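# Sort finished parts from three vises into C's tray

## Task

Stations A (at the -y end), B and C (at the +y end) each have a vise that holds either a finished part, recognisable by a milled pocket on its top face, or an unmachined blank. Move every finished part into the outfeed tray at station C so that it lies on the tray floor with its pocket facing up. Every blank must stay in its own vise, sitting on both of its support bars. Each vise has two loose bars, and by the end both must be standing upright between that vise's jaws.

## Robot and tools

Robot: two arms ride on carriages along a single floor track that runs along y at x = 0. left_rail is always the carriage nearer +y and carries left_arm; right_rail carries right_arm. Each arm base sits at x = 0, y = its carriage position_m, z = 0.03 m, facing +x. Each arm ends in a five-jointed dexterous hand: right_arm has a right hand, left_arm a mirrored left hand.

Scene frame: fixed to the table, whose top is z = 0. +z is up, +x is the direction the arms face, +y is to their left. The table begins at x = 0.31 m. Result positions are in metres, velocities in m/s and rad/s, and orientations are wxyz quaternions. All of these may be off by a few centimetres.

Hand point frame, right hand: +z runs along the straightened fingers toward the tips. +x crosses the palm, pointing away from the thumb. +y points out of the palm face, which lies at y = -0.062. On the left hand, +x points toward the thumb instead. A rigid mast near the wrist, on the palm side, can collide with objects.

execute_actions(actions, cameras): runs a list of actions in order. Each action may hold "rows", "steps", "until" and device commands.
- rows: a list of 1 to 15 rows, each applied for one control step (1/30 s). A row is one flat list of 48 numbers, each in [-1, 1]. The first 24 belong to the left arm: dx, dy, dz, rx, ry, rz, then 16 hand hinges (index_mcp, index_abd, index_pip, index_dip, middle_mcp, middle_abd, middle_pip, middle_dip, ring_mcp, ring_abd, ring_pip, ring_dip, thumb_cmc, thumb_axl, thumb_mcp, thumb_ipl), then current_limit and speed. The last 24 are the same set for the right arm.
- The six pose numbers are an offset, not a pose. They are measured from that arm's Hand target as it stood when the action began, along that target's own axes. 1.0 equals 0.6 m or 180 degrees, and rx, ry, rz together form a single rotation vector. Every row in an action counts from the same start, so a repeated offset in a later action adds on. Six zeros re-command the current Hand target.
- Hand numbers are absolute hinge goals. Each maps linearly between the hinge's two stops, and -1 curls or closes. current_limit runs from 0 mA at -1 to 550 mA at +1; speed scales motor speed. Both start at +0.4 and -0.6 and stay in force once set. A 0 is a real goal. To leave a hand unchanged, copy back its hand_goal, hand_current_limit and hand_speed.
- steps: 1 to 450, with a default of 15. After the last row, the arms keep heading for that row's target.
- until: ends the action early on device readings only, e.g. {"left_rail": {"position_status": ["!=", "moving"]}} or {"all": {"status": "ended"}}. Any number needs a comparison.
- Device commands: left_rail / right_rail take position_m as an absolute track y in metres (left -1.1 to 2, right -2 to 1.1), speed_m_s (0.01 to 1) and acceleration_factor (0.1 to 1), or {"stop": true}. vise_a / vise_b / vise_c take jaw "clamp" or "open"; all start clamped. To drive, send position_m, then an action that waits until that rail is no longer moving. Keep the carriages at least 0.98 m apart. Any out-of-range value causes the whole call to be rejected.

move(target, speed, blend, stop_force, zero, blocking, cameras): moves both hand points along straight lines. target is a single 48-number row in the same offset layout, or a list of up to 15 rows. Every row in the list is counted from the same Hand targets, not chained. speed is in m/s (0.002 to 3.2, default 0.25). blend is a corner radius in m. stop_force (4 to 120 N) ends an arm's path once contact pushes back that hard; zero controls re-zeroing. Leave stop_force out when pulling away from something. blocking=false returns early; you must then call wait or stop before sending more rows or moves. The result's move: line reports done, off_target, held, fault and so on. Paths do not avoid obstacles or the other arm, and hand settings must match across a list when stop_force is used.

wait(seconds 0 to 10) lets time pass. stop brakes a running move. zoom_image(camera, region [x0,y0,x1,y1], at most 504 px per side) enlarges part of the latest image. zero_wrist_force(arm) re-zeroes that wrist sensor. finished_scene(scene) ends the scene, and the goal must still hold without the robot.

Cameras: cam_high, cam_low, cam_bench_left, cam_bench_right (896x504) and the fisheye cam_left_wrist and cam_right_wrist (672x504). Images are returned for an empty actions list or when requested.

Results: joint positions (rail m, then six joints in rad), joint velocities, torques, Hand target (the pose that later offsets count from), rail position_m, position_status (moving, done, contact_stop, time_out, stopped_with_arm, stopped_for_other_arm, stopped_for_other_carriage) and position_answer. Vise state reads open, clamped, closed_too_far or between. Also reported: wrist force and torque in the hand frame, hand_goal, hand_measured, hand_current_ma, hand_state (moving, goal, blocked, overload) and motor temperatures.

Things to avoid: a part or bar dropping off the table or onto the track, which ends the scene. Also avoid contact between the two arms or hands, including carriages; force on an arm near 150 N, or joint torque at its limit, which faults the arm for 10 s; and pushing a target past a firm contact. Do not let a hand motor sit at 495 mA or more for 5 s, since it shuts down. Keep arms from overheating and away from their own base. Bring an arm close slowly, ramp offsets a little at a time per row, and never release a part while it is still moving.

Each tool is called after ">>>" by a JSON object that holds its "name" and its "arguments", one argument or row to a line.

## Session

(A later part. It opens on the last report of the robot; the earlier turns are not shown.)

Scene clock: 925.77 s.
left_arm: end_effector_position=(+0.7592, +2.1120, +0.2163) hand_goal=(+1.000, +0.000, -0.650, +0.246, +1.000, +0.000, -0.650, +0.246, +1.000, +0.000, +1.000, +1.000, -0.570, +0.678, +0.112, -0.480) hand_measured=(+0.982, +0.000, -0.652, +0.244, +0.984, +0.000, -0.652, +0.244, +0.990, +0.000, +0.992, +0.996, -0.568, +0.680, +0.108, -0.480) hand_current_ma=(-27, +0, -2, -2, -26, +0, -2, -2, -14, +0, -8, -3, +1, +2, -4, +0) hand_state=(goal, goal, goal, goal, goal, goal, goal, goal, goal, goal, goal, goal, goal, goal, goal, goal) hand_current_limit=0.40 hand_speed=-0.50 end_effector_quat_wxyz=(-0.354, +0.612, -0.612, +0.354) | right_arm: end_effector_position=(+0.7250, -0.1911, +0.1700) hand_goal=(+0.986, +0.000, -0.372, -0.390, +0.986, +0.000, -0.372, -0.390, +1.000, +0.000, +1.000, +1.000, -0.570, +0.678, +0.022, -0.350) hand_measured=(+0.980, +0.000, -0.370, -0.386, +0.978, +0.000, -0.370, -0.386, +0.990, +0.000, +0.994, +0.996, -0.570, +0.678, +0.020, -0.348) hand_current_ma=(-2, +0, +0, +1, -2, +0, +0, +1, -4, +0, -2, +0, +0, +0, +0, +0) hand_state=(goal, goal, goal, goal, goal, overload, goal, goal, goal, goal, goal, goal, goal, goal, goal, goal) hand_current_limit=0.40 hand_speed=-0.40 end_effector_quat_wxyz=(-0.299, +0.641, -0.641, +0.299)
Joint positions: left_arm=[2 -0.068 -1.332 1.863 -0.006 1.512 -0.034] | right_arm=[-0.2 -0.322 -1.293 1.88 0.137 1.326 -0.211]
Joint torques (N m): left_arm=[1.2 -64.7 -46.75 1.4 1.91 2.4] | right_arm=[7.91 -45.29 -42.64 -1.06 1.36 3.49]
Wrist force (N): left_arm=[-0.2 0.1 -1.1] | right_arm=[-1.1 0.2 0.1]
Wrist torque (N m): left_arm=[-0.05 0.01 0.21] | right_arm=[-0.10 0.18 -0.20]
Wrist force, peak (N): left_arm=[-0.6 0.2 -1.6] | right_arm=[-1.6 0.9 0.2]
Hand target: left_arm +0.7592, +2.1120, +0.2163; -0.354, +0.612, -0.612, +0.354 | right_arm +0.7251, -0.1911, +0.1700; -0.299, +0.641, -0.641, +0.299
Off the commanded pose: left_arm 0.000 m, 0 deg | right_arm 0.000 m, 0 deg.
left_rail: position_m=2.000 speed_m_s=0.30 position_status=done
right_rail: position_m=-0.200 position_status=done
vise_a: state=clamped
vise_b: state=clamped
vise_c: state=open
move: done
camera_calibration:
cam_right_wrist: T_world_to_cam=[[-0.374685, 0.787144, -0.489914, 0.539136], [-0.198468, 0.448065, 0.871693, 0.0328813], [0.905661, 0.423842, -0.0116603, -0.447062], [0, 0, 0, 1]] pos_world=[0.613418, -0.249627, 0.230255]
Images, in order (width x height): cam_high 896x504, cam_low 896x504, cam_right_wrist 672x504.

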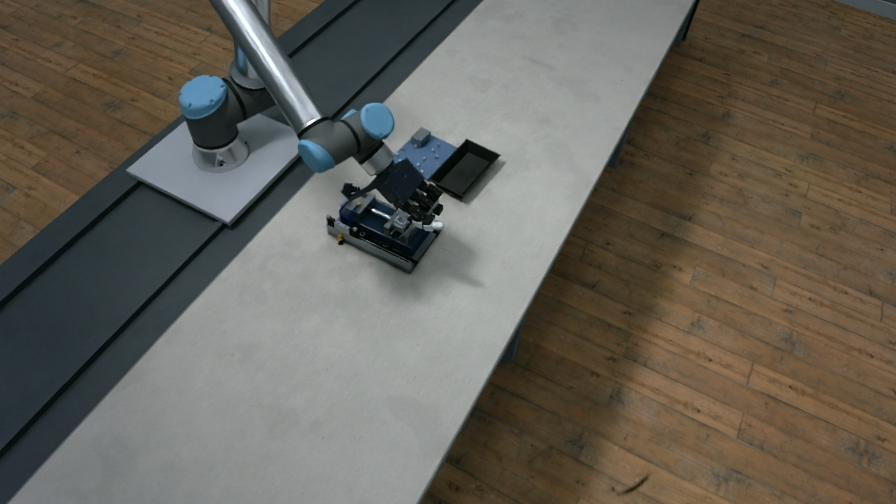

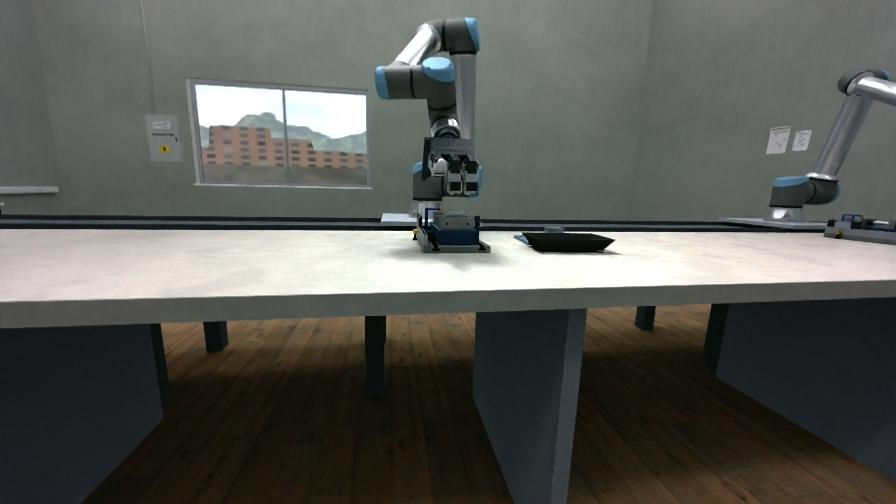

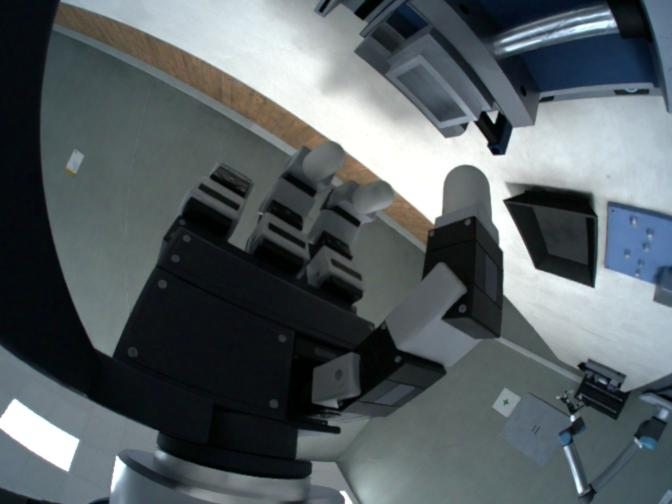

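>>> {"name": "move", "arguments": {
  "target": [0,0,0,0,0,0,1,0,-0.65,0.246,1,0,-0.65,0.246,1,0,1,1,-0.571,0.678,0.112,-0.481,0.4,-0.5,0.004,0.077,0.06,0,0,0,0.986,0,-0.372,-0.391,0.986,0,-0.372,-0.391,1,0,1,1,-0.571,0.678,0.022,-0.351,0.4,-0.4],
  "speed": 0.04,
  "stop_force": 6,
  "cameras": ["cam_right_wrist","cam_high","cam_low"]
}}

>>> {"name": "zoom_image", "arguments": {
  "camera": "cam_high",
  "region": [330, 150, 450, 280]
}}

>>> {"name": "zoom_image", "arguments": {
  "camera": "cam_low",
  "region": [420, 170, 500, 250]
}}

>>> {"name": "zoom_image", "arguments": {
  "camera": "cam_right_wrist",
  "region": [300, 50, 540, 240]
}}

Scene clock: 969.80 s.
left_arm: end_effector_position=(+0.7592, +2.1120, +0.2163) hand_goal=(+1.000, +0.000, -0.650, +0.246, +1.000, +0.000, -0.650, +0.246, +1.000, +0.000, +1.000, +1.000, -0.570, +0.678, +0.112, -0.480) hand_measured=(+0.982, +0.000, -0.652, +0.244, +0.984, +0.000, -0.652, +0.244, +0.990, +0.000, +0.992, +0.996, -0.568, +0.680, +0.108, -0.480) hand_current_ma=(-27, +0, -2, -2, -26, +0, -2, -2, -14, +0, -8, -3, +1, +2, -4, +0) hand_state=(goal, goal, goal, goal, goal, goal, goal, goal, goal, goal, goal, goal, goal, goal, goal, goal) hand_current_limit=0.40 hand_speed=-0.50 end_effector_quat_wxyz=(-0.354, +0.612, -0.612, +0.354) | right_arm: end_effector_position=(+0.7229, -0.1935, +0.1115) hand_goal=(+0.986, +0.000, -0.372, -0.390, +0.986, +0.000, -0.372, -0.390, +1.000, +0.000, +1.000, +1.000, -0.570, +0.678, +0.022, -0.350) hand_measured=(+0.980, +0.000, -0.370, -0.386, +0.978, +0.000, -0.370, -0.386, +0.990, +0.000, +0.994, +0.996, -0.570, +0.678, +0.020, -0.348) hand_current_ma=(-2, +0, +0, +1, -2, +0, +0, +1, -4, +0, -2, +0, +0, +0, +0, +0) hand_state=(goal, goal, goal, goal, goal, overload, goal, goal, goal, goal, goal, goal, goal, goal, goal, goal) hand_current_limit=0.40 hand_speed=-0.40 end_effector_quat_wxyz=(-0.299, +0.641, -0.641, +0.299)
Joint positions: left_arm=[2 -0.068 -1.332 1.863 -0.006 1.512 -0.034] | right_arm=[-0.2 -0.328 -1.235 1.927 0.034 1.322 -0.215]
Joint torques (N m): left_arm=[-0.36 -68.19 -47.21 0.44 1.83 2.1] | right_arm=[-10.98 -47.85 -21.61 -1.07 -3.66 -3.58]
Wrist force (N): left_arm=[-0.2 0.4 -1.3] | right_arm=[-1.6 0.2 0.6]
Wrist torque (N m): left_arm=[0.01 0.00 0.21] | right_arm=[-0.14 0.21 0.06]
Wrist force, peak (N): left_arm=[-0.5 0.1 -1.6] | right_arm=[-1.8 0.2 1.0]
Hand target: left_arm +0.7592, +2.1120, +0.2163; -0.354, +0.612, -0.612, +0.354 | right_arm +0.7229, -0.1935, +0.1115; -0.299, +0.641, -0.641, +0.299
Off the commanded pose: left_arm 0.000 m, 0 deg | right_arm 0.000 m, 0 deg.
left_rail: position_m=2.000 speed_m_s=0.30 position_status=done
right_rail: position_m=-0.200 position_status=done
vise_a: state=clamped
vise_b: state=clamped
vise_c: state=open
move: done
camera_calibration:
cam_right_wrist: T_world_to_cam=[[-0.374685, 0.787144, -0.489914, 0.511566], [-0.198468, 0.448065, 0.871693, 0.084641], [0.905661, 0.423842, -0.0116603, -0.444916], [0, 0, 0, 1]] pos_world=[0.611418, -0.252027, 0.171655]
Images, in order (width x height): cam_high 896x504, cam_low 896x504, cam_right_wrist 672x504.

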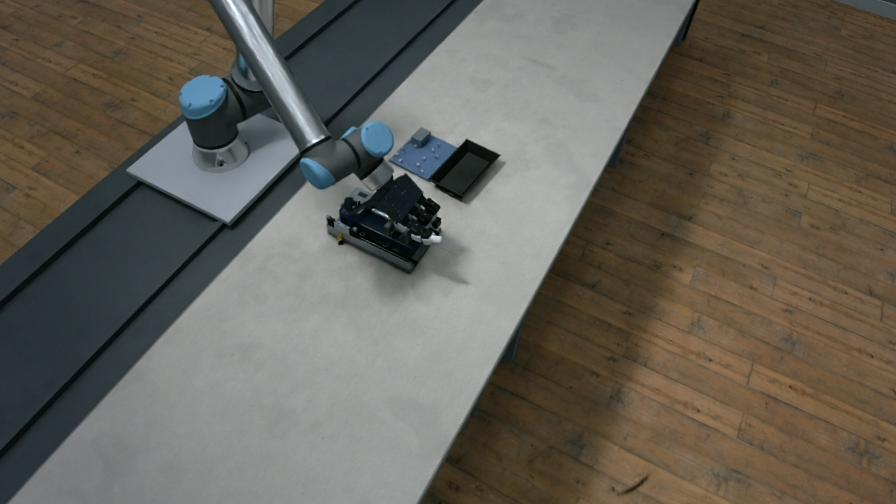

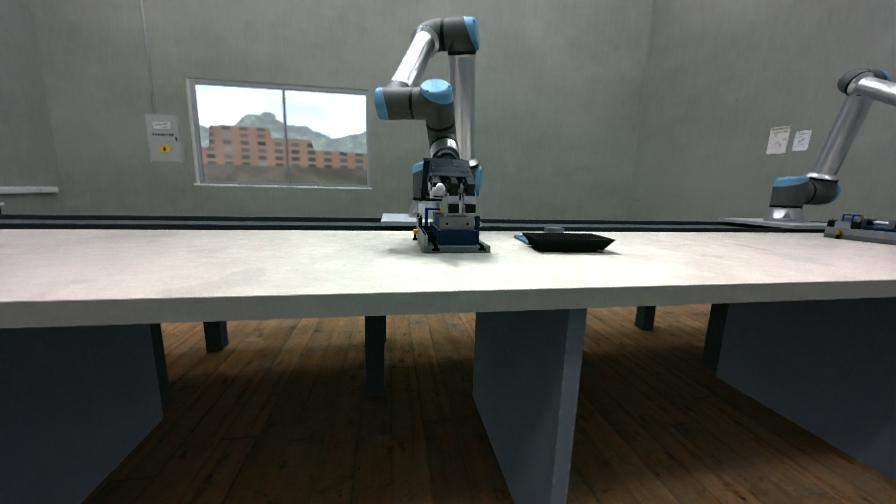

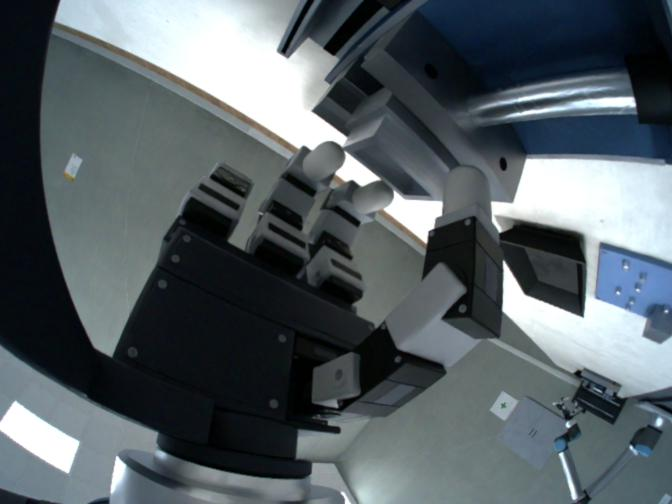

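Scaled by 3.877 from the camera's 896x504 image, which has a finer 1280x720 frame.

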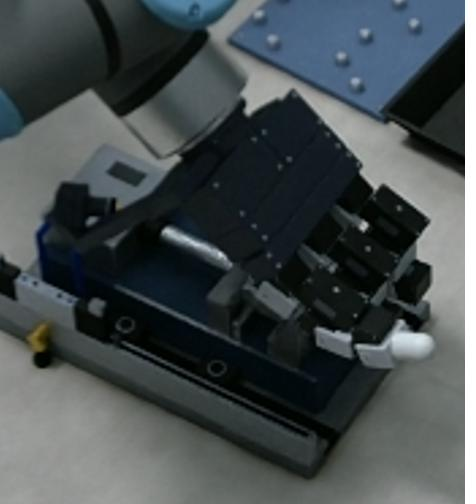

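Scaled by 6.300 from the camera's 896x504 image, which has a finer 1280x720 frame.

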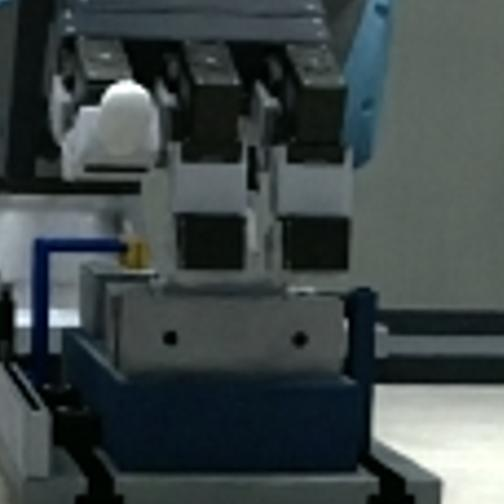

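Scaled by 2.100 from the camera's 672x504 image, which has a finer 960x720 frame.

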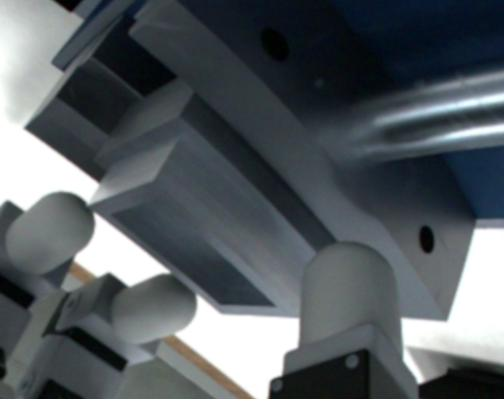

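>>> {"name": "execute_actions", "arguments": {
  "actions": [
    {"rows":[[0,0,0,0,0,0,1,0,-0.65,0.246,1,0,-0.65,0.246,1,0,1,1,-0.571,0.678,0.112,-0.481,0.4,-0.5,0.0067,0,0,0,0,0,0.986,0,-0.372,-0.391,0.986,0,-0.372,-0.391,1,0,1,1,-0.571,0.678,0.022,-0.351,0.4,-0.4]],"steps":20},
    {"rows":[[0,0,0,0,0,0,1,0,-0.65,0.246,1,0,-0.65,0.246,1,0,1,1,-0.571,0.678,0.112,-0.481,0.4,-0.5,0,0,0,0,0,0,0.975,0,-0.56,-0.142,0.975,0,-0.56,-0.142,1,0,1,1,-0.571,0.678,-0.1,-0.237,0.2,-0.75]],"steps":45},
    {"rows":[[0,0,0,0,0,0,1,0,-0.65,0.246,1,0,-0.65,0.246,1,0,1,1,-0.571,0.678,0.112,-0.481,0.4,-0.5,0,0,0,0,0,0,0.968,0,-0.76,0.1,0.968,0,-0.76,0.1,1,0,1,1,-0.571,0.678,-0.25,-0.14,0.2,-0.8]],"steps":60}
  ],
  "cameras": ["cam_right_wrist","cam_low"]
}}

>>> {"name": "zoom_image", "arguments": {
  "camera": "cam_low",
  "region": [420, 170, 500, 250]
}}

>>> {"name": "zoom_image", "arguments": {
  "camera": "cam_right_wrist",
  "region": [300, 50, 540, 240]
}}

Scene clock: 985.57 s.
left_arm: end_effector_position=(+0.7592, +2.1120, +0.2163) hand_goal=(+1.000, +0.000, -0.650, +0.246, +1.000, +0.000, -0.650, +0.246, +1.000, +0.000, +1.000, +1.000, -0.570, +0.678, +0.112, -0.480) hand_measured=(+0.982, +0.000, -0.652, +0.244, +0.984, +0.000, -0.652, +0.244, +0.990, +0.000, +0.992, +0.996, -0.568, +0.680, +0.108, -0.480) hand_current_ma=(-27, +0, -2, -2, -26, +0, -2, -2, -14, +0, -8, -3, +1, +2, -4, +0) hand_state=(goal, goal, goal, goal, goal, goal, goal, goal, goal, goal, goal, goal, goal, goal, goal, goal) hand_current_limit=0.40 hand_speed=-0.50 end_effector_quat_wxyz=(-0.354, +0.612, -0.612, +0.354) | right_arm: end_effector_position=(+0.7229, -0.1975, +0.1115) hand_goal=(+0.968, +0.000, -0.760, +0.100, +0.968, +0.000, -0.760, +0.100, +1.000, +0.000, +1.000, +1.000, -0.570, +0.678, -0.250, -0.140) hand_measured=(+0.964, +0.000, -0.754, +0.098, +0.964, +0.000, -0.754, +0.098, +0.990, +0.000, +0.994, +0.996, -0.570, +0.678, -0.184, -0.132) hand_current_ma=(-1, +0, +1, +0, -1, +0, +1, +0, -4, +0, -2, +0, +0, +0, +141, +4) hand_state=(goal, goal, goal, goal, goal, overload, goal, goal, goal, goal, goal, goal, goal, goal, blocked, goal) hand_current_limit=0.20 hand_speed=-0.80 end_effector_quat_wxyz=(-0.299, +0.641, -0.641, +0.299)
Joint positions: left_arm=[2 -0.068 -1.332 1.863 -0.006 1.512 -0.034] | right_arm=[-0.2 -0.334 -1.235 1.926 0.035 1.317 -0.22]
Joint torques (N m): left_arm=[-1.79 -64.04 -47.54 0.09 2.32 2.16] | right_arm=[-10.55 -46.79 -40.59 -1.35 -3.41 -3.35]
Wrist force (N): left_arm=[0.0 0.2 -0.7] | right_arm=[-1.1 1.2 -2.8]
Wrist torque (N m): left_arm=[-0.08 -0.01 0.24] | right_arm=[-0.08 0.13 0.10]
Wrist force, peak (N): left_arm=[-0.6 0.3 -1.5] | right_arm=[-1.4 0.9 -3.4]
Hand target: left_arm +0.7592, +2.1120, +0.2163; -0.354, +0.612, -0.612, +0.354 | right_arm +0.7229, -0.1975, +0.1115; -0.299, +0.641, -0.641, +0.299
Off the commanded pose: left_arm 0.000 m, 0 deg | right_arm 0.000 m, 0 deg.
left_rail: position_m=2.000 speed_m_s=0.30 position_status=done
right_rail: position_m=-0.200 position_status=done
vise_a: state=clamped
vise_b: state=clamped
vise_c: state=open
camera_calibration:
cam_right_wrist: T_world_to_cam=[[-0.374685, 0.787144, -0.489914, 0.514715], [-0.198468, 0.448065, 0.871693, 0.0864332], [0.905661, 0.423842, -0.0116603, -0.443221], [0, 0, 0, 1]] pos_world=[0.611418, -0.256027, 0.171655]
Images, in order (width x height): cam_low 896x504, cam_right_wrist 672x504.

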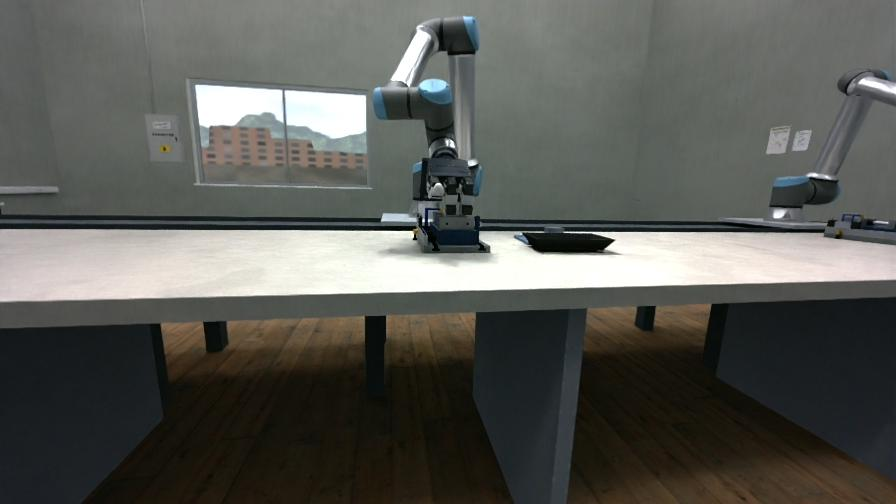

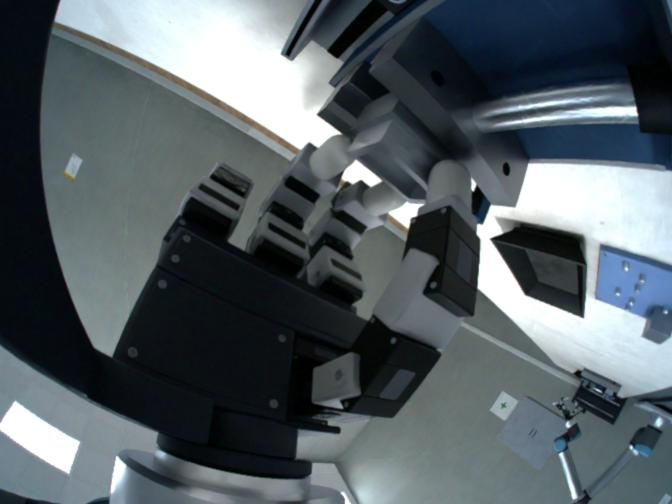

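Scaled by 6.300 from the camera's 896x504 image, which has a finer 1280x720 frame.

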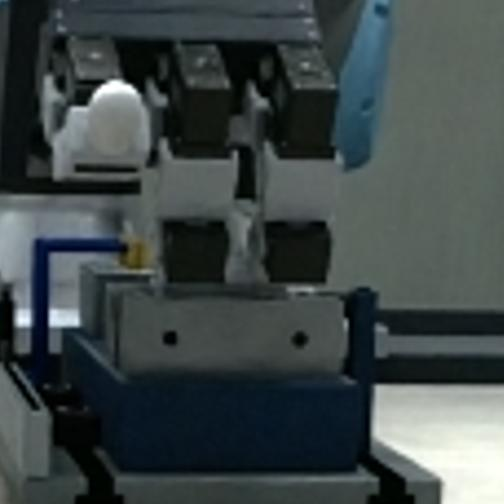

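Scaled by 2.100 from the camera's 672x504 image, which has a finer 960x720 frame.

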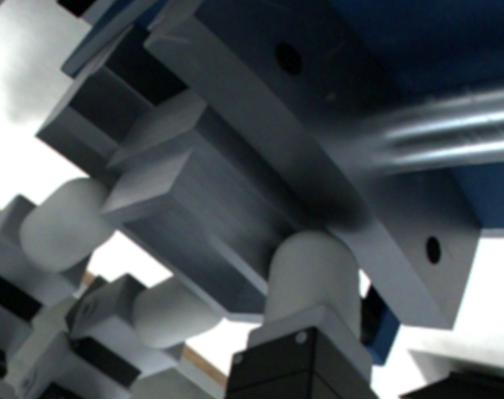

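>>> {"name": "execute_actions", "arguments": {
  "actions": [
    {"rows":[[0,0,0,0,0,0,1,0,-0.65,0.246,1,0,-0.65,0.246,1,0,1,1,-0.571,0.678,0.112,-0.481,0.4,-0.5,0,0,0,0,0,0,0.968,0,-0.72,0.05,0.968,0,-0.72,0.05,1,0,1,1,-0.571,0.678,-0.1,-0.2,0.2,-0.7]],"steps":25},
    {"rows":[[0,0,0,0,0,0,1,0,-0.65,0.246,1,0,-0.65,0.246,1,0,1,1,-0.571,0.678,0.112,-0.481,0.4,-0.5,0,0.0032,-0.0038,0,0,0,0.968,0,-0.72,0.05,0.968,0,-0.72,0.05,1,0,1,1,-0.571,0.678,-0.1,-0.2,0.2,-0.7]],"steps":20},
    {"rows":[[0,0,0,0,0,0,1,0,-0.65,0.246,1,0,-0.65,0.246,1,0,1,1,-0.571,0.678,0.112,-0.481,0.4,-0.5,0,0,0,0,0,0,0.955,0,-0.765,0.09,0.955,0,-0.765,0.09,1,0,1,1,-0.571,0.678,-0.25,-0.15,0.3,-0.8]],"steps":50},
    {"rows":[[0,0,0,0,0,0,1,0,-0.65,0.246,1,0,-0.65,0.246,1,0,1,1,-0.571,0.678,0.112,-0.481,0.4,-0.5,0,0,0,0,0,0,0.91,0,-0.82,0.07,0.91,0,-0.82,0.07,1,0,1,1,-0.571,0.678,-0.33,-0.19,0.75,-0.8]],"steps":50}
  ],
  "cameras": ["cam_right_wrist","cam_low"]
}}

>>> {"name": "zoom_image", "arguments": {
  "camera": "cam_right_wrist",
  "region": [300, 50, 540, 240]
}}

Scene clock: 1005.37 s.
left_arm: end_effector_position=(+0.7592, +2.1120, +0.2163) hand_goal=(+1.000, +0.000, -0.650, +0.246, +1.000, +0.000, -0.650, +0.246, +1.000, +0.000, +1.000, +1.000, -0.570, +0.678, +0.112, -0.480) hand_measured=(+0.982, +0.000, -0.652, +0.244, +0.984, +0.000, -0.652, +0.244, +0.990, +0.000, +0.992, +0.996, -0.568, +0.680, +0.108, -0.480) hand_current_ma=(-27, +0, -2, -2, -26, +0, -2, -2, -14, +0, -8, -3, +1, +2, -4, +0) hand_state=(goal, goal, goal, goal, goal, goal, goal, goal, goal, goal, goal, goal, goal, goal, goal, goal) hand_current_limit=0.40 hand_speed=-0.50 end_effector_quat_wxyz=(-0.354, +0.612, -0.612, +0.354) | right_arm: end_effector_position=(+0.7200, -0.1975, +0.1114) hand_goal=(+0.910, +0.000, -0.820, +0.070, +0.910, +0.000, -0.820, +0.070, +1.000, +0.000, +1.000, +1.000, -0.570, +0.678, -0.330, -0.190) hand_measured=(+0.960, +0.000, -0.752, +0.084, +0.958, +0.000, -0.754, +0.084, +0.990, +0.000, +0.994, +0.996, -0.570, +0.678, -0.200, -0.148) hand_current_ma=(+58, +0, +93, +5, +54, +0, +88, +6, -4, +0, -2, +0, +0, +0, +470, +66) hand_state=(blocked, goal, blocked, goal, blocked, overload, blocked, goal, goal, goal, goal, goal, goal, goal, blocked, blocked) hand_current_limit=0.75 hand_speed=-0.80 end_effector_quat_wxyz=(-0.299, +0.641, -0.641, +0.299)
Joint positions: left_arm=[2 -0.068 -1.332 1.863 -0.006 1.512 -0.034] | right_arm=[-0.2 -0.336 -1.239 1.932 0.033 1.315 -0.221]
Joint torques (N m): left_arm=[0.63 -64.25 -47.84 -0.01 1.67 1.89] | right_arm=[-7.96 -54.65 -25.66 3.62 -0.45 -2.96]
Wrist force (N): left_arm=[-0.2 0.0 -1.0] | right_arm=[-2.2 0.2 1.7]
Wrist torque (N m): left_arm=[-0.07 0.03 0.22] | right_arm=[-0.19 0.26 -0.02]
Wrist force, peak (N): left_arm=[0.0 -0.2 -1.6] | right_arm=[-1.4 0.8 -3.3]
Hand target: left_arm +0.7592, +2.1120, +0.2163; -0.354, +0.612, -0.612, +0.354 | right_arm +0.7200, -0.1975, +0.1114; -0.299, +0.641, -0.641, +0.299
Off the commanded pose: left_arm 0.000 m, 0 deg | right_arm 0.000 m, 0 deg.
left_rail: position_m=2.000 speed_m_s=0.30 position_status=done
right_rail: position_m=-0.200 position_status=done
vise_a: state=clamped
vise_b: state=clamped
vise_c: state=open
camera_calibration:
cam_right_wrist: T_world_to_cam=[[-0.374685, 0.787144, -0.489914, 0.513591], [-0.198468, 0.448065, 0.871693, 0.0858378], [0.905661, 0.423842, -0.0116603, -0.440504], [0, 0, 0, 1]] pos_world=[0.608418, -0.256027, 0.171655]
Images, in order (width x height): cam_low 896x504, cam_right_wrist 672x504.

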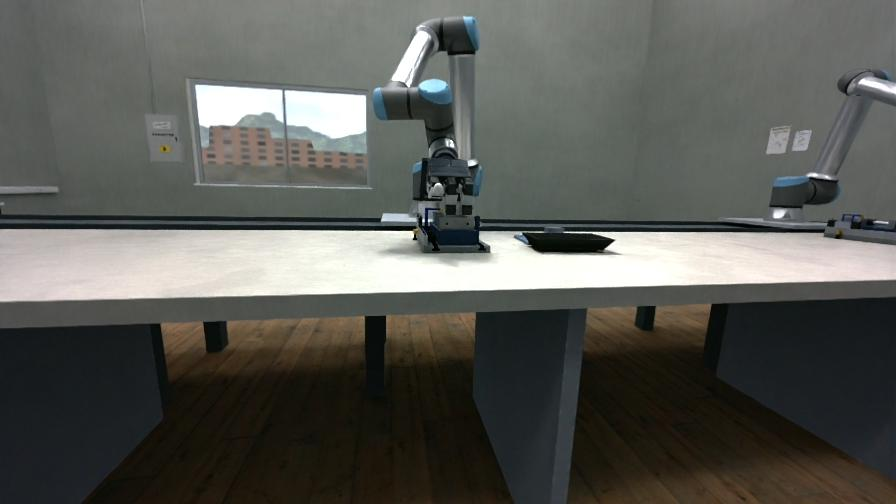

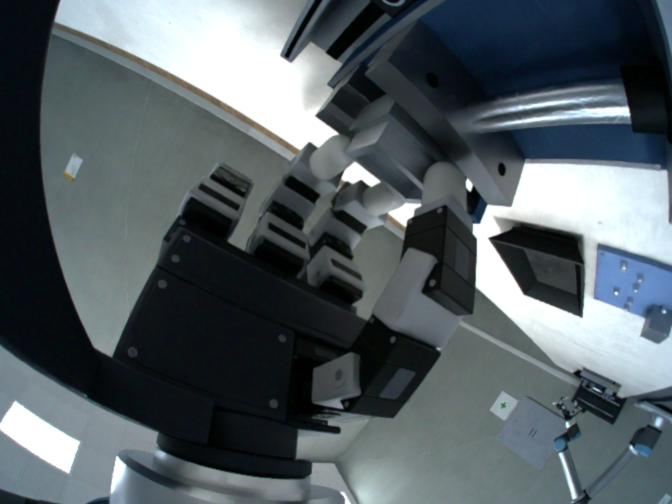

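Scaled by 2.100 from the camera's 672x504 image, which has a finer 960x720 frame.

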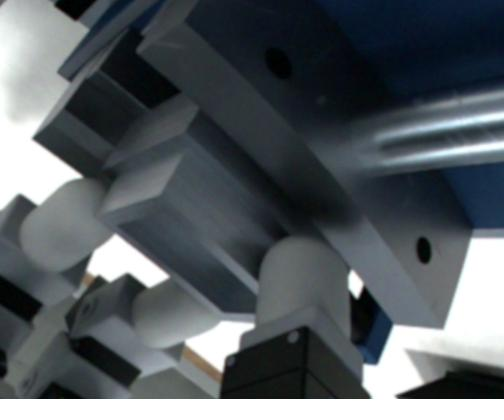

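>>> {"name": "execute_actions", "arguments": {
  "actions": [
    {"rows":[[0,0,0,0,0,0,1,0,-0.65,0.246,1,0,-0.65,0.246,1,0,1,1,-0.571,0.678,0.112,-0.481,0.4,-0.5,0,0,0,0,0,0,0.84,0,-0.9,0.0,0.84,0,-0.9,0.0,1,0,1,1,-0.571,0.678,-0.33,-0.21,0.75,-0.8]],"steps":40},
    {"vise_b":{"jaw":"open"},"steps":30}
  ]
}}

>>> {"name": "execute_actions", "arguments": {
  "actions": [
    {"rows":[[0,0,0,0,0,0,1,0,-0.65,0.246,1,0,-0.65,0.246,1,0,1,1,-0.571,0.678,0.112,-0.481,0.4,-0.5,0,-0.0064,-0.0054,0,0,0,0.84,0,-0.9,0.0,0.84,0,-0.9,0.0,1,0,1,1,-0.571,0.678,-0.33,-0.21,0.75,-0.8],[0,0,0,0,0,0,1,0,-0.65,0.246,1,0,-0.65,0.246,1,0,1,1,-0.571,0.678,0.112,-0.481,0.4,-0.5,0,-0.0128,-0.0107,0,0,0,0.84,0,-0.9,0.0,0.84,0,-0.9,0.0,1,0,1,1,-0.571,0.678,-0.33,-0.21,0.75,-0.8]],"steps":45}
  ],
  "cameras": ["cam_right_wrist","cam_low","cam_high"]
}}

>>> {"name": "zoom_image", "arguments": {
  "camera": "cam_right_wrist",
  "region": [300, 50, 540, 240]
}}

>>> {"name": "zoom_image", "arguments": {
  "camera": "cam_low",
  "region": [420, 170, 500, 250]
}}

Scene clock: 1018.07 s.
left_arm: end_effector_position=(+0.7592, +2.1120, +0.2163) hand_goal=(+1.000, +0.000, -0.650, +0.246, +1.000, +0.000, -0.650, +0.246, +1.000, +0.000, +1.000, +1.000, -0.570, +0.678, +0.112, -0.480) hand_measured=(+0.982, +0.000, -0.652, +0.244, +0.984, +0.000, -0.652, +0.244, +0.990, +0.000, +0.992, +0.996, -0.568, +0.680, +0.108, -0.480) hand_current_ma=(-27, +0, -2, -2, -26, +0, -2, -2, -14, +0, -8, -3, +1, +2, -4, +0) hand_state=(goal, goal, goal, goal, goal, goal, goal, goal, goal, goal, goal, goal, goal, goal, goal, goal) hand_current_limit=0.40 hand_speed=-0.50 end_effector_quat_wxyz=(-0.354, +0.612, -0.612, +0.354) | right_arm: end_effector_position=(+0.7200, -0.1975, +0.1114) hand_goal=(+0.840, +0.000, -0.900, +0.000, +0.840, +0.000, -0.900, +0.000, +1.000, +0.000, +1.000, +1.000, -0.570, +0.678, -0.330, -0.210) hand_measured=(+0.948, +0.000, -0.764, +0.068, +0.946, +0.000, -0.774, +0.064, +0.990, +0.000, +0.994, +0.996, -0.568, +0.680, -0.198, -0.148) hand_current_ma=(+235, +0, +319, +90, +228, +0, +277, +82, -4, +0, -2, +0, +0, +0, +481, +128) hand_state=(blocked, goal, blocked, blocked, blocked, overload, blocked, blocked, goal, goal, goal, goal, goal, goal, blocked, blocked) hand_current_limit=0.75 hand_speed=-0.80 end_effector_quat_wxyz=(-0.299, +0.641, -0.641, +0.299)
Joint positions: left_arm=[2 -0.068 -1.332 1.863 -0.006 1.512 -0.034] | right_arm=[-0.2 -0.336 -1.239 1.932 0.033 1.315 -0.221]
Joint torques (N m): left_arm=[1.89 -67.29 -48.08 -0.13 1.61 2.03] | right_arm=[-9.21 -58.9 -39.84 -1.55 -0.85 -1.18]
Wrist force (N): left_arm=[-0.5 0.1 -0.7] | right_arm=[-0.7 1.0 -2.8]
Wrist torque (N m): left_arm=[-0.10 0.06 0.19] | right_arm=[-0.24 0.07 0.07]
Wrist force, peak (N): left_arm=[-0.4 0.3 -1.6] | right_arm=[-0.9 1.0 8.1]
Hand target: left_arm +0.7592, +2.1120, +0.2163; -0.354, +0.612, -0.612, +0.354 | right_arm +0.7200, -0.1975, +0.1114; -0.299, +0.641, -0.641, +0.299
Off the commanded pose: left_arm 0.000 m, 0 deg | right_arm 0.000 m, 0 deg.
left_rail: position_m=2.000 speed_m_s=0.30 position_status=done
right_rail: position_m=-0.200 position_status=done
vise_a: state=clamped
vise_b: state=open
vise_c: state=open

Scene clock: 1019.77 s.
left_arm: end_effector_position=(+0.7592, +2.1120, +0.2163) hand_goal=(+1.000, +0.000, -0.650, +0.246, +1.000, +0.000, -0.650, +0.246, +1.000, +0.000, +1.000, +1.000, -0.570, +0.678, +0.112, -0.480) hand_measured=(+0.982, +0.000, -0.652, +0.244, +0.984, +0.000, -0.652, +0.244, +0.990, +0.000, +0.992, +0.996, -0.568, +0.680, +0.108, -0.480) hand_current_ma=(-27, +0, -2, -2, -26, +0, -2, -2, -14, +0, -8, -3, +1, +2, -4, +0) hand_state=(goal, goal, goal, goal, goal, goal, goal, goal, goal, goal, goal, goal, goal, goal, goal, goal) hand_current_limit=0.40 hand_speed=-0.50 end_effector_quat_wxyz=(-0.354, +0.612, -0.612, +0.354) | right_arm: end_effector_position=(+0.7200, -0.1975, +0.1215) hand_goal=(+0.840, +0.000, -0.900, +0.000, +0.840, +0.000, -0.900, +0.000, +1.000, +0.000, +1.000, +1.000, -0.570, +0.678, -0.330, -0.210) hand_measured=(+0.944, +0.000, -0.764, +0.068, +0.922, +0.000, -0.806, +0.044, +0.990, +0.000, +0.994, +0.996, -0.556, +0.690, -0.190, -0.148) hand_current_ma=(+221, +0, +319, +90, +140, +0, +164, +43, -4, +0, -2, +0, +5, +5, +481, +128) hand_state=(blocked, goal, blocked, blocked, blocked, overload, blocked, blocked, goal, goal, goal, goal, goal, goal, blocked, blocked) hand_current_limit=0.75 hand_speed=-0.80 end_effector_quat_wxyz=(-0.299, +0.641, -0.641, +0.299)
Joint positions: left_arm=[2 -0.068 -1.332 1.863 -0.006 1.512 -0.034] | right_arm=[-0.2 -0.336 -1.25 1.926 0.051 1.315 -0.221]
Joint torques (N m): left_arm=[1.21 -67.35 -48.43 0.11 2.14 2.45] | right_arm=[-1.38 -71.22 -44.03 2.07 -0.54 0.88]
Wrist force (N): left_arm=[-0.3 0.0 -1.4] | right_arm=[-1.5 4.0 0.5]
Wrist torque (N m): left_arm=[-0.05 0.02 0.21] | right_arm=[-0.21 0.10 0.04]
Wrist force, peak (N): left_arm=[-0.5 0.4 -1.5] | right_arm=[-1.6 5.1 1.0]
Hand target: left_arm +0.7592, +2.1120, +0.2163; -0.354, +0.612, -0.612, +0.354 | right_arm +0.7200, -0.1975, +0.1215; -0.299, +0.641, -0.641, +0.299
Off the commanded pose: left_arm 0.000 m, 0 deg | right_arm 0.000 m, 0 deg.
left_rail: position_m=2.000 speed_m_s=0.30 position_status=done
right_rail: position_m=-0.200 position_status=done
vise_a: state=clamped
vise_b: state=open
vise_c: state=open
camera_calibration:
cam_right_wrist: T_world_to_cam=[[-0.374685, 0.787144, -0.489914, 0.51849], [-0.198468, 0.448065, 0.871693, 0.0771209], [0.905661, 0.423842, -0.0116603, -0.440387], [0, 0, 0, 1]] pos_world=[0.608418, -0.256027, 0.181655]
Images, in order (width x height): cam_high 896x504, cam_low 896x504, cam_right_wrist 672x504.

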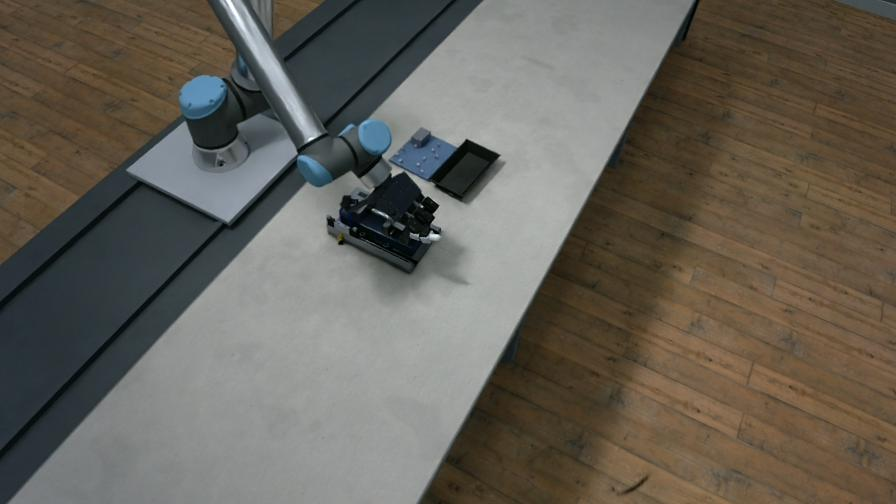

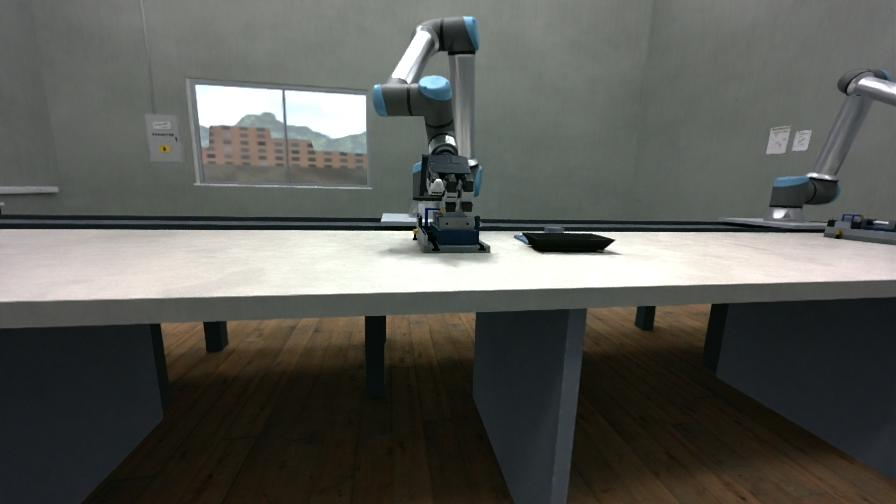

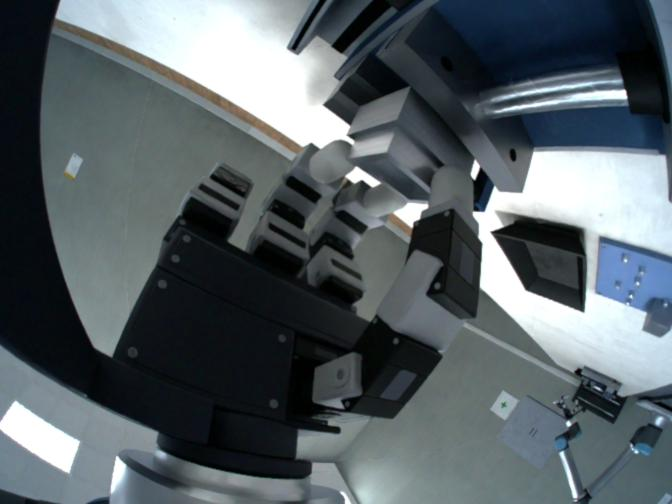

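Scaled by 2.100 from the camera's 672x504 image, which has a finer 960x720 frame.

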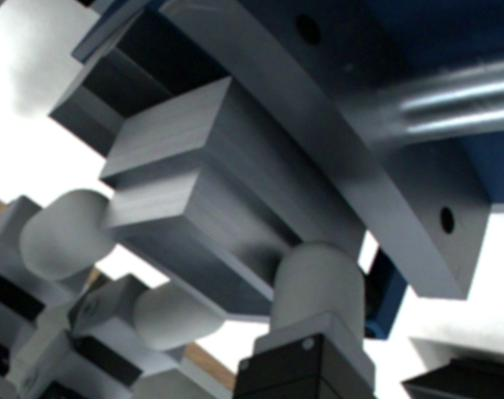

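Scaled by 6.300 from the camera's 896x504 image, which has a finer 1280x720 frame.

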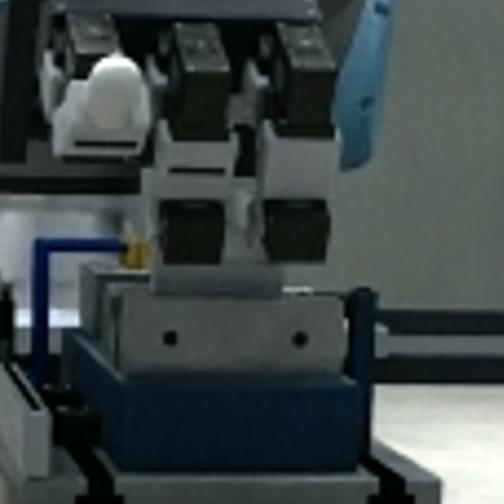

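>>> {"name": "move", "arguments": {
  "target": [0,0,0,0,0,0,1,0,-0.65,0.246,1,0,-0.65,0.246,1,0,1,1,-0.571,0.678,0.112,-0.481,0.4,-0.5,0,-0.102,-0.0857,0,0,0,0.84,0,-0.9,0.0,0.9,0,-0.83,0.03,1,0,1,1,-0.571,0.678,-0.33,-0.21,0.75,-0.8],
  "speed": 0.08,
  "cameras": ["cam_right_wrist"]
}}

>>> {"name": "zoom_image", "arguments": {
  "camera": "cam_right_wrist",
  "region": [300, 50, 540, 240]
}}

>>> {"name": "execute_actions", "arguments": {
  "actions": [
    {"right_rail":{"position_m":0.5,"speed_m_s":0.4,"acceleration_factor":0.3},"steps":150,"until":{"right_rail":{"position_status":["!=","moving"]}}}
  ],
  "cameras": ["cam_right_wrist","cam_high","cam_low"]
}}

>>> {"name": "zoom_image", "arguments": {
  "camera": "cam_right_wrist",
  "region": [300, 50, 540, 240]
}}

Scene clock: 1033.20 s.
left_arm: end_effector_position=(+0.7592, +2.1120, +0.2163) hand_goal=(+1.000, +0.000, -0.650, +0.246, +1.000, +0.000, -0.650, +0.246, +1.000, +0.000, +1.000, +1.000, -0.570, +0.678, +0.112, -0.480) hand_measured=(+0.982, +0.000, -0.652, +0.244, +0.984, +0.000, -0.652, +0.244, +0.990, +0.000, +0.992, +0.996, -0.568, +0.680, +0.108, -0.480) hand_current_ma=(-27, +0, -2, -2, -26, +0, -2, -2, -14, +0, -8, -3, +1, +2, -4, +0) hand_state=(goal, goal, goal, goal, goal, goal, goal, goal, goal, goal, goal, goal, goal, goal, goal, goal) hand_current_limit=0.40 hand_speed=-0.50 end_effector_quat_wxyz=(-0.354, +0.612, -0.612, +0.354) | right_arm: end_effector_position=(+0.7199, -0.1975, +0.2013) hand_goal=(+0.840, +0.000, -0.900, +0.000, +0.900, +0.000, -0.830, +0.030, +1.000, +0.000, +1.000, +1.000, -0.570, +0.678, -0.330, -0.210) hand_measured=(+0.944, +0.000, -0.770, +0.040, +0.926, +0.002, -0.800, +0.046, +0.990, +0.000, +0.994, +0.996, -0.560, +0.688, -0.188, -0.148) hand_current_ma=(+221, +0, +295, +36, +18, +0, +20, +7, -4, +0, -2, +0, +3, +5, +481, +128) hand_state=(blocked, goal, blocked, blocked, blocked, overload, blocked, goal, goal, goal, goal, goal, goal, goal, blocked, blocked) hand_current_limit=0.75 hand_speed=-0.80 end_effector_quat_wxyz=(-0.299, +0.641, -0.641, +0.299)
Joint positions: left_arm=[2 -0.068 -1.332 1.863 -0.006 1.512 -0.034] | right_arm=[-0.2 -0.336 -1.328 1.862 0.192 1.315 -0.221]
Joint torques (N m): left_arm=[-1.5 -66.6 -47.54 0.34 1.62 2.45] | right_arm=[-9 -63.41 -45.48 2.9 -2.08 -1.22]
Wrist force (N): left_arm=[-0.2 0.5 -1.1] | right_arm=[-0.8 1.8 1.4]
Wrist torque (N m): left_arm=[0.00 0.00 0.21] | right_arm=[-0.11 0.15 0.10]
Wrist force, peak (N): left_arm=[-0.7 0.5 -1.4] | right_arm=[-2.4 4.7 0.9]
Hand target: left_arm +0.7592, +2.1120, +0.2163; -0.354, +0.612, -0.612, +0.354 | right_arm +0.7199, -0.1975, +0.2014; -0.299, +0.641, -0.641, +0.299
Off the commanded pose: left_arm 0.000 m, 0 deg | right_arm 0.000 m, 0 deg.
left_rail: position_m=2.000 speed_m_s=0.30 position_status=done
right_rail: position_m=-0.200 position_status=done
vise_a: state=clamped
vise_b: state=open
vise_c: state=open
move: done
camera_calibration:
cam_right_wrist: T_world_to_cam=[[-0.374629, 0.787212, -0.489847, 0.5576], [-0.198398, 0.448023, 0.87173, 0.00740934], [0.905699, 0.42376, -0.0116611, -0.4395], [0, 0, 0, 1]] pos_world=[0.608419, -0.256027, 0.261555]
Images, in order (width x height): cam_right_wrist 672x504.

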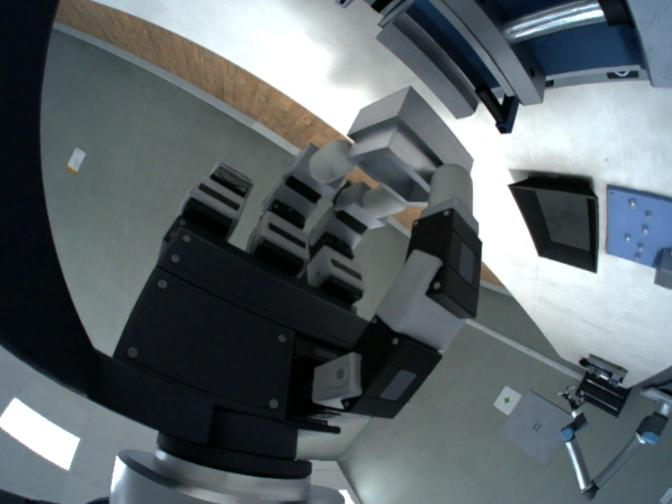

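Scaled by 2.100 from the camera's 672x504 image, which has a finer 960x720 frame.

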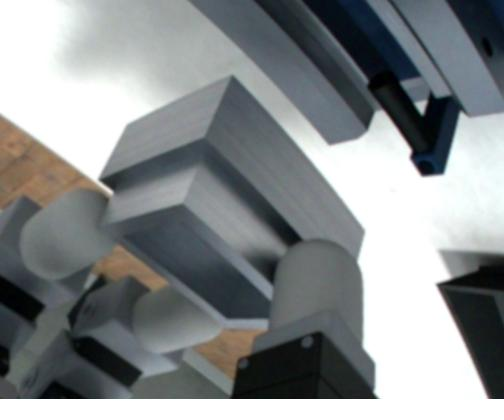

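Scene clock: 1036.17 s.
left_arm: end_effector_position=(+0.7592, +2.1120, +0.2163) hand_goal=(+1.000, +0.000, -0.650, +0.246, +1.000, +0.000, -0.650, +0.246, +1.000, +0.000, +1.000, +1.000, -0.570, +0.678, +0.112, -0.480) hand_measured=(+0.982, +0.000, -0.652, +0.244, +0.984, +0.000, -0.652, +0.244, +0.990, +0.000, +0.992, +0.996, -0.568, +0.680, +0.108, -0.480) hand_current_ma=(-27, +0, -2, -2, -26, +0, -2, -2, -14, +0, -8, -3, +1, +2, -4, +0) hand_state=(goal, goal, goal, goal, goal, goal, goal, goal, goal, goal, goal, goal, goal, goal, goal, goal) hand_current_limit=0.40 hand_speed=-0.50 end_effector_quat_wxyz=(-0.354, +0.612, -0.612, +0.354) | right_arm: end_effector_position=(+0.7199, +0.5025, +0.2014) hand_goal=(+0.840, +0.000, -0.900, +0.000, +0.900, +0.000, -0.830, +0.030, +1.000, +0.000, +1.000, +1.000, -0.570, +0.678, -0.330, -0.210) hand_measured=(+0.944, +0.000, -0.770, +0.040, +0.926, +0.004, -0.800, +0.046, +0.990, +0.000, +0.994, +0.996, -0.560, +0.688, -0.188, -0.148) hand_current_ma=(+221, +0, +295, +35, +18, +0, +20, +7, -4, +0, -2, +0, +3, +5, +481, +128) hand_state=(blocked, goal, blocked, blocked, blocked, overload, blocked, goal, goal, goal, goal, goal, goal, goal, blocked, blocked) hand_current_limit=0.75 hand_speed=-0.80 end_effector_quat_wxyz=(-0.299, +0.641, -0.641, +0.299)
Joint positions: left_arm=[2 -0.068 -1.332 1.863 -0.006 1.512 -0.034] | right_arm=[0.5 -0.336 -1.328 1.862 0.192 1.315 -0.221]
Joint torques (N m): left_arm=[-1.59 -64.6 -46.94 0.25 2.17 2.47] | right_arm=[-7 -61.3 -41.37 1.45 -3.57 -3.57]
Wrist force (N): left_arm=[-0.7 0.0 -0.6] | right_arm=[-1.1 2.0 0.9]
Wrist torque (N m): left_arm=[-0.10 0.09 0.18] | right_arm=[-0.02 0.20 0.09]
Wrist force, peak (N): left_arm=[-1.1 0.0 -1.1] | right_arm=[-2.1 2.1 1.5]
Hand target: left_arm +0.7592, +2.1120, +0.2163; -0.354, +0.612, -0.612, +0.354 | right_arm +0.7199, +0.5025, +0.2014; -0.299, +0.641, -0.641, +0.299
Off the commanded pose: left_arm 0.000 m, 0 deg | right_arm 0.000 m, 0 deg.
left_rail: position_m=2.000 speed_m_s=0.30 position_status=done
right_rail: position_m=0.500 speed_m_s=0.40 position_status=done
vise_a: state=clamped
vise_b: state=open
vise_c: state=open
camera_calibration:
cam_right_wrist: T_world_to_cam=[[-0.374685, 0.787144, -0.489914, 0.00663345], [-0.198468, 0.448065, 0.871693, -0.306173], [0.905661, 0.423842, -0.0116603, -0.736146], [0, 0, 0, 1]] pos_world=[0.608418, 0.443973, 0.261555]
Images, in order (width x height): cam_high 896x504, cam_low 896x504, cam_right_wrist 672x504.

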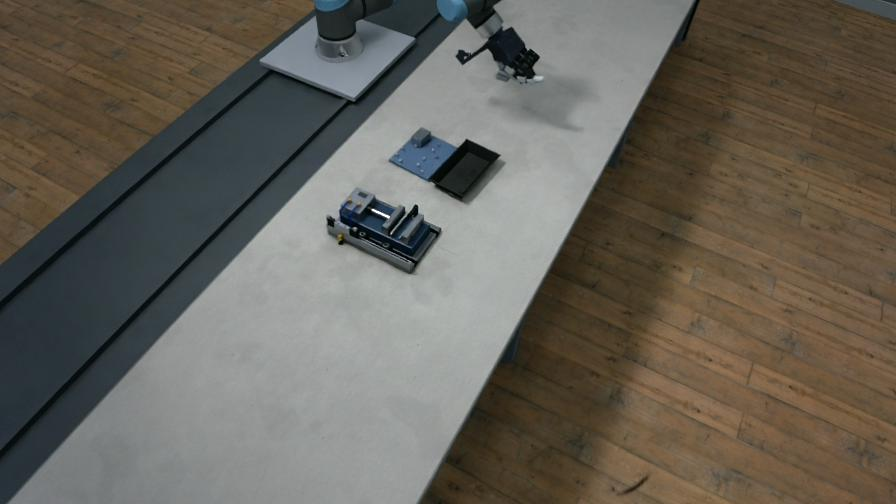

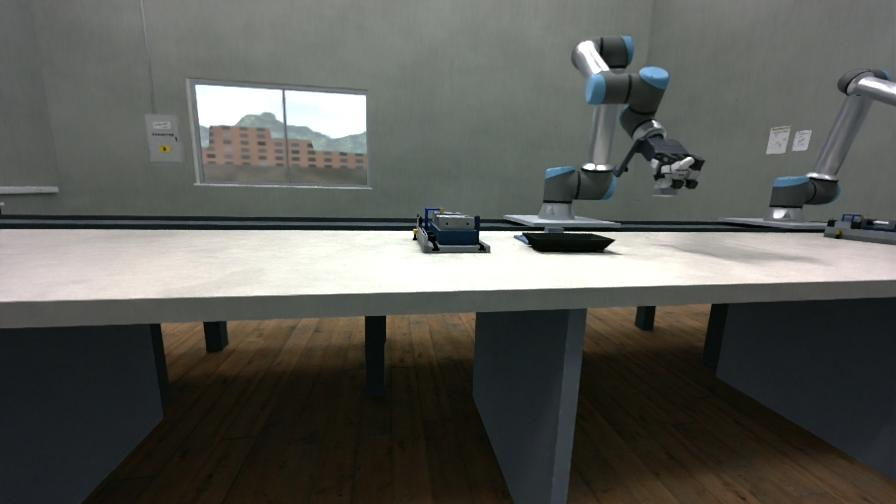

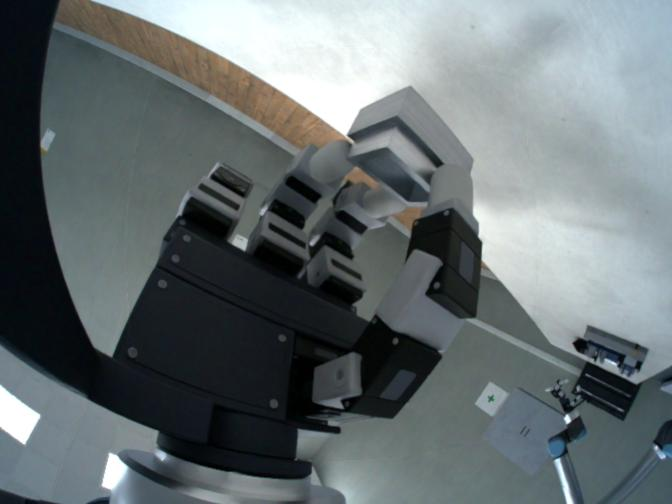

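Scaled by 2.100 from the camera's 672x504 image, which has a finer 960x720 frame.

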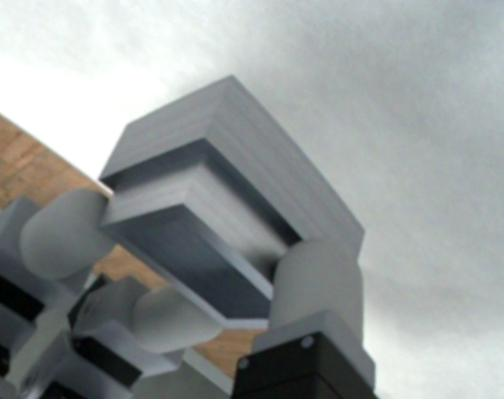

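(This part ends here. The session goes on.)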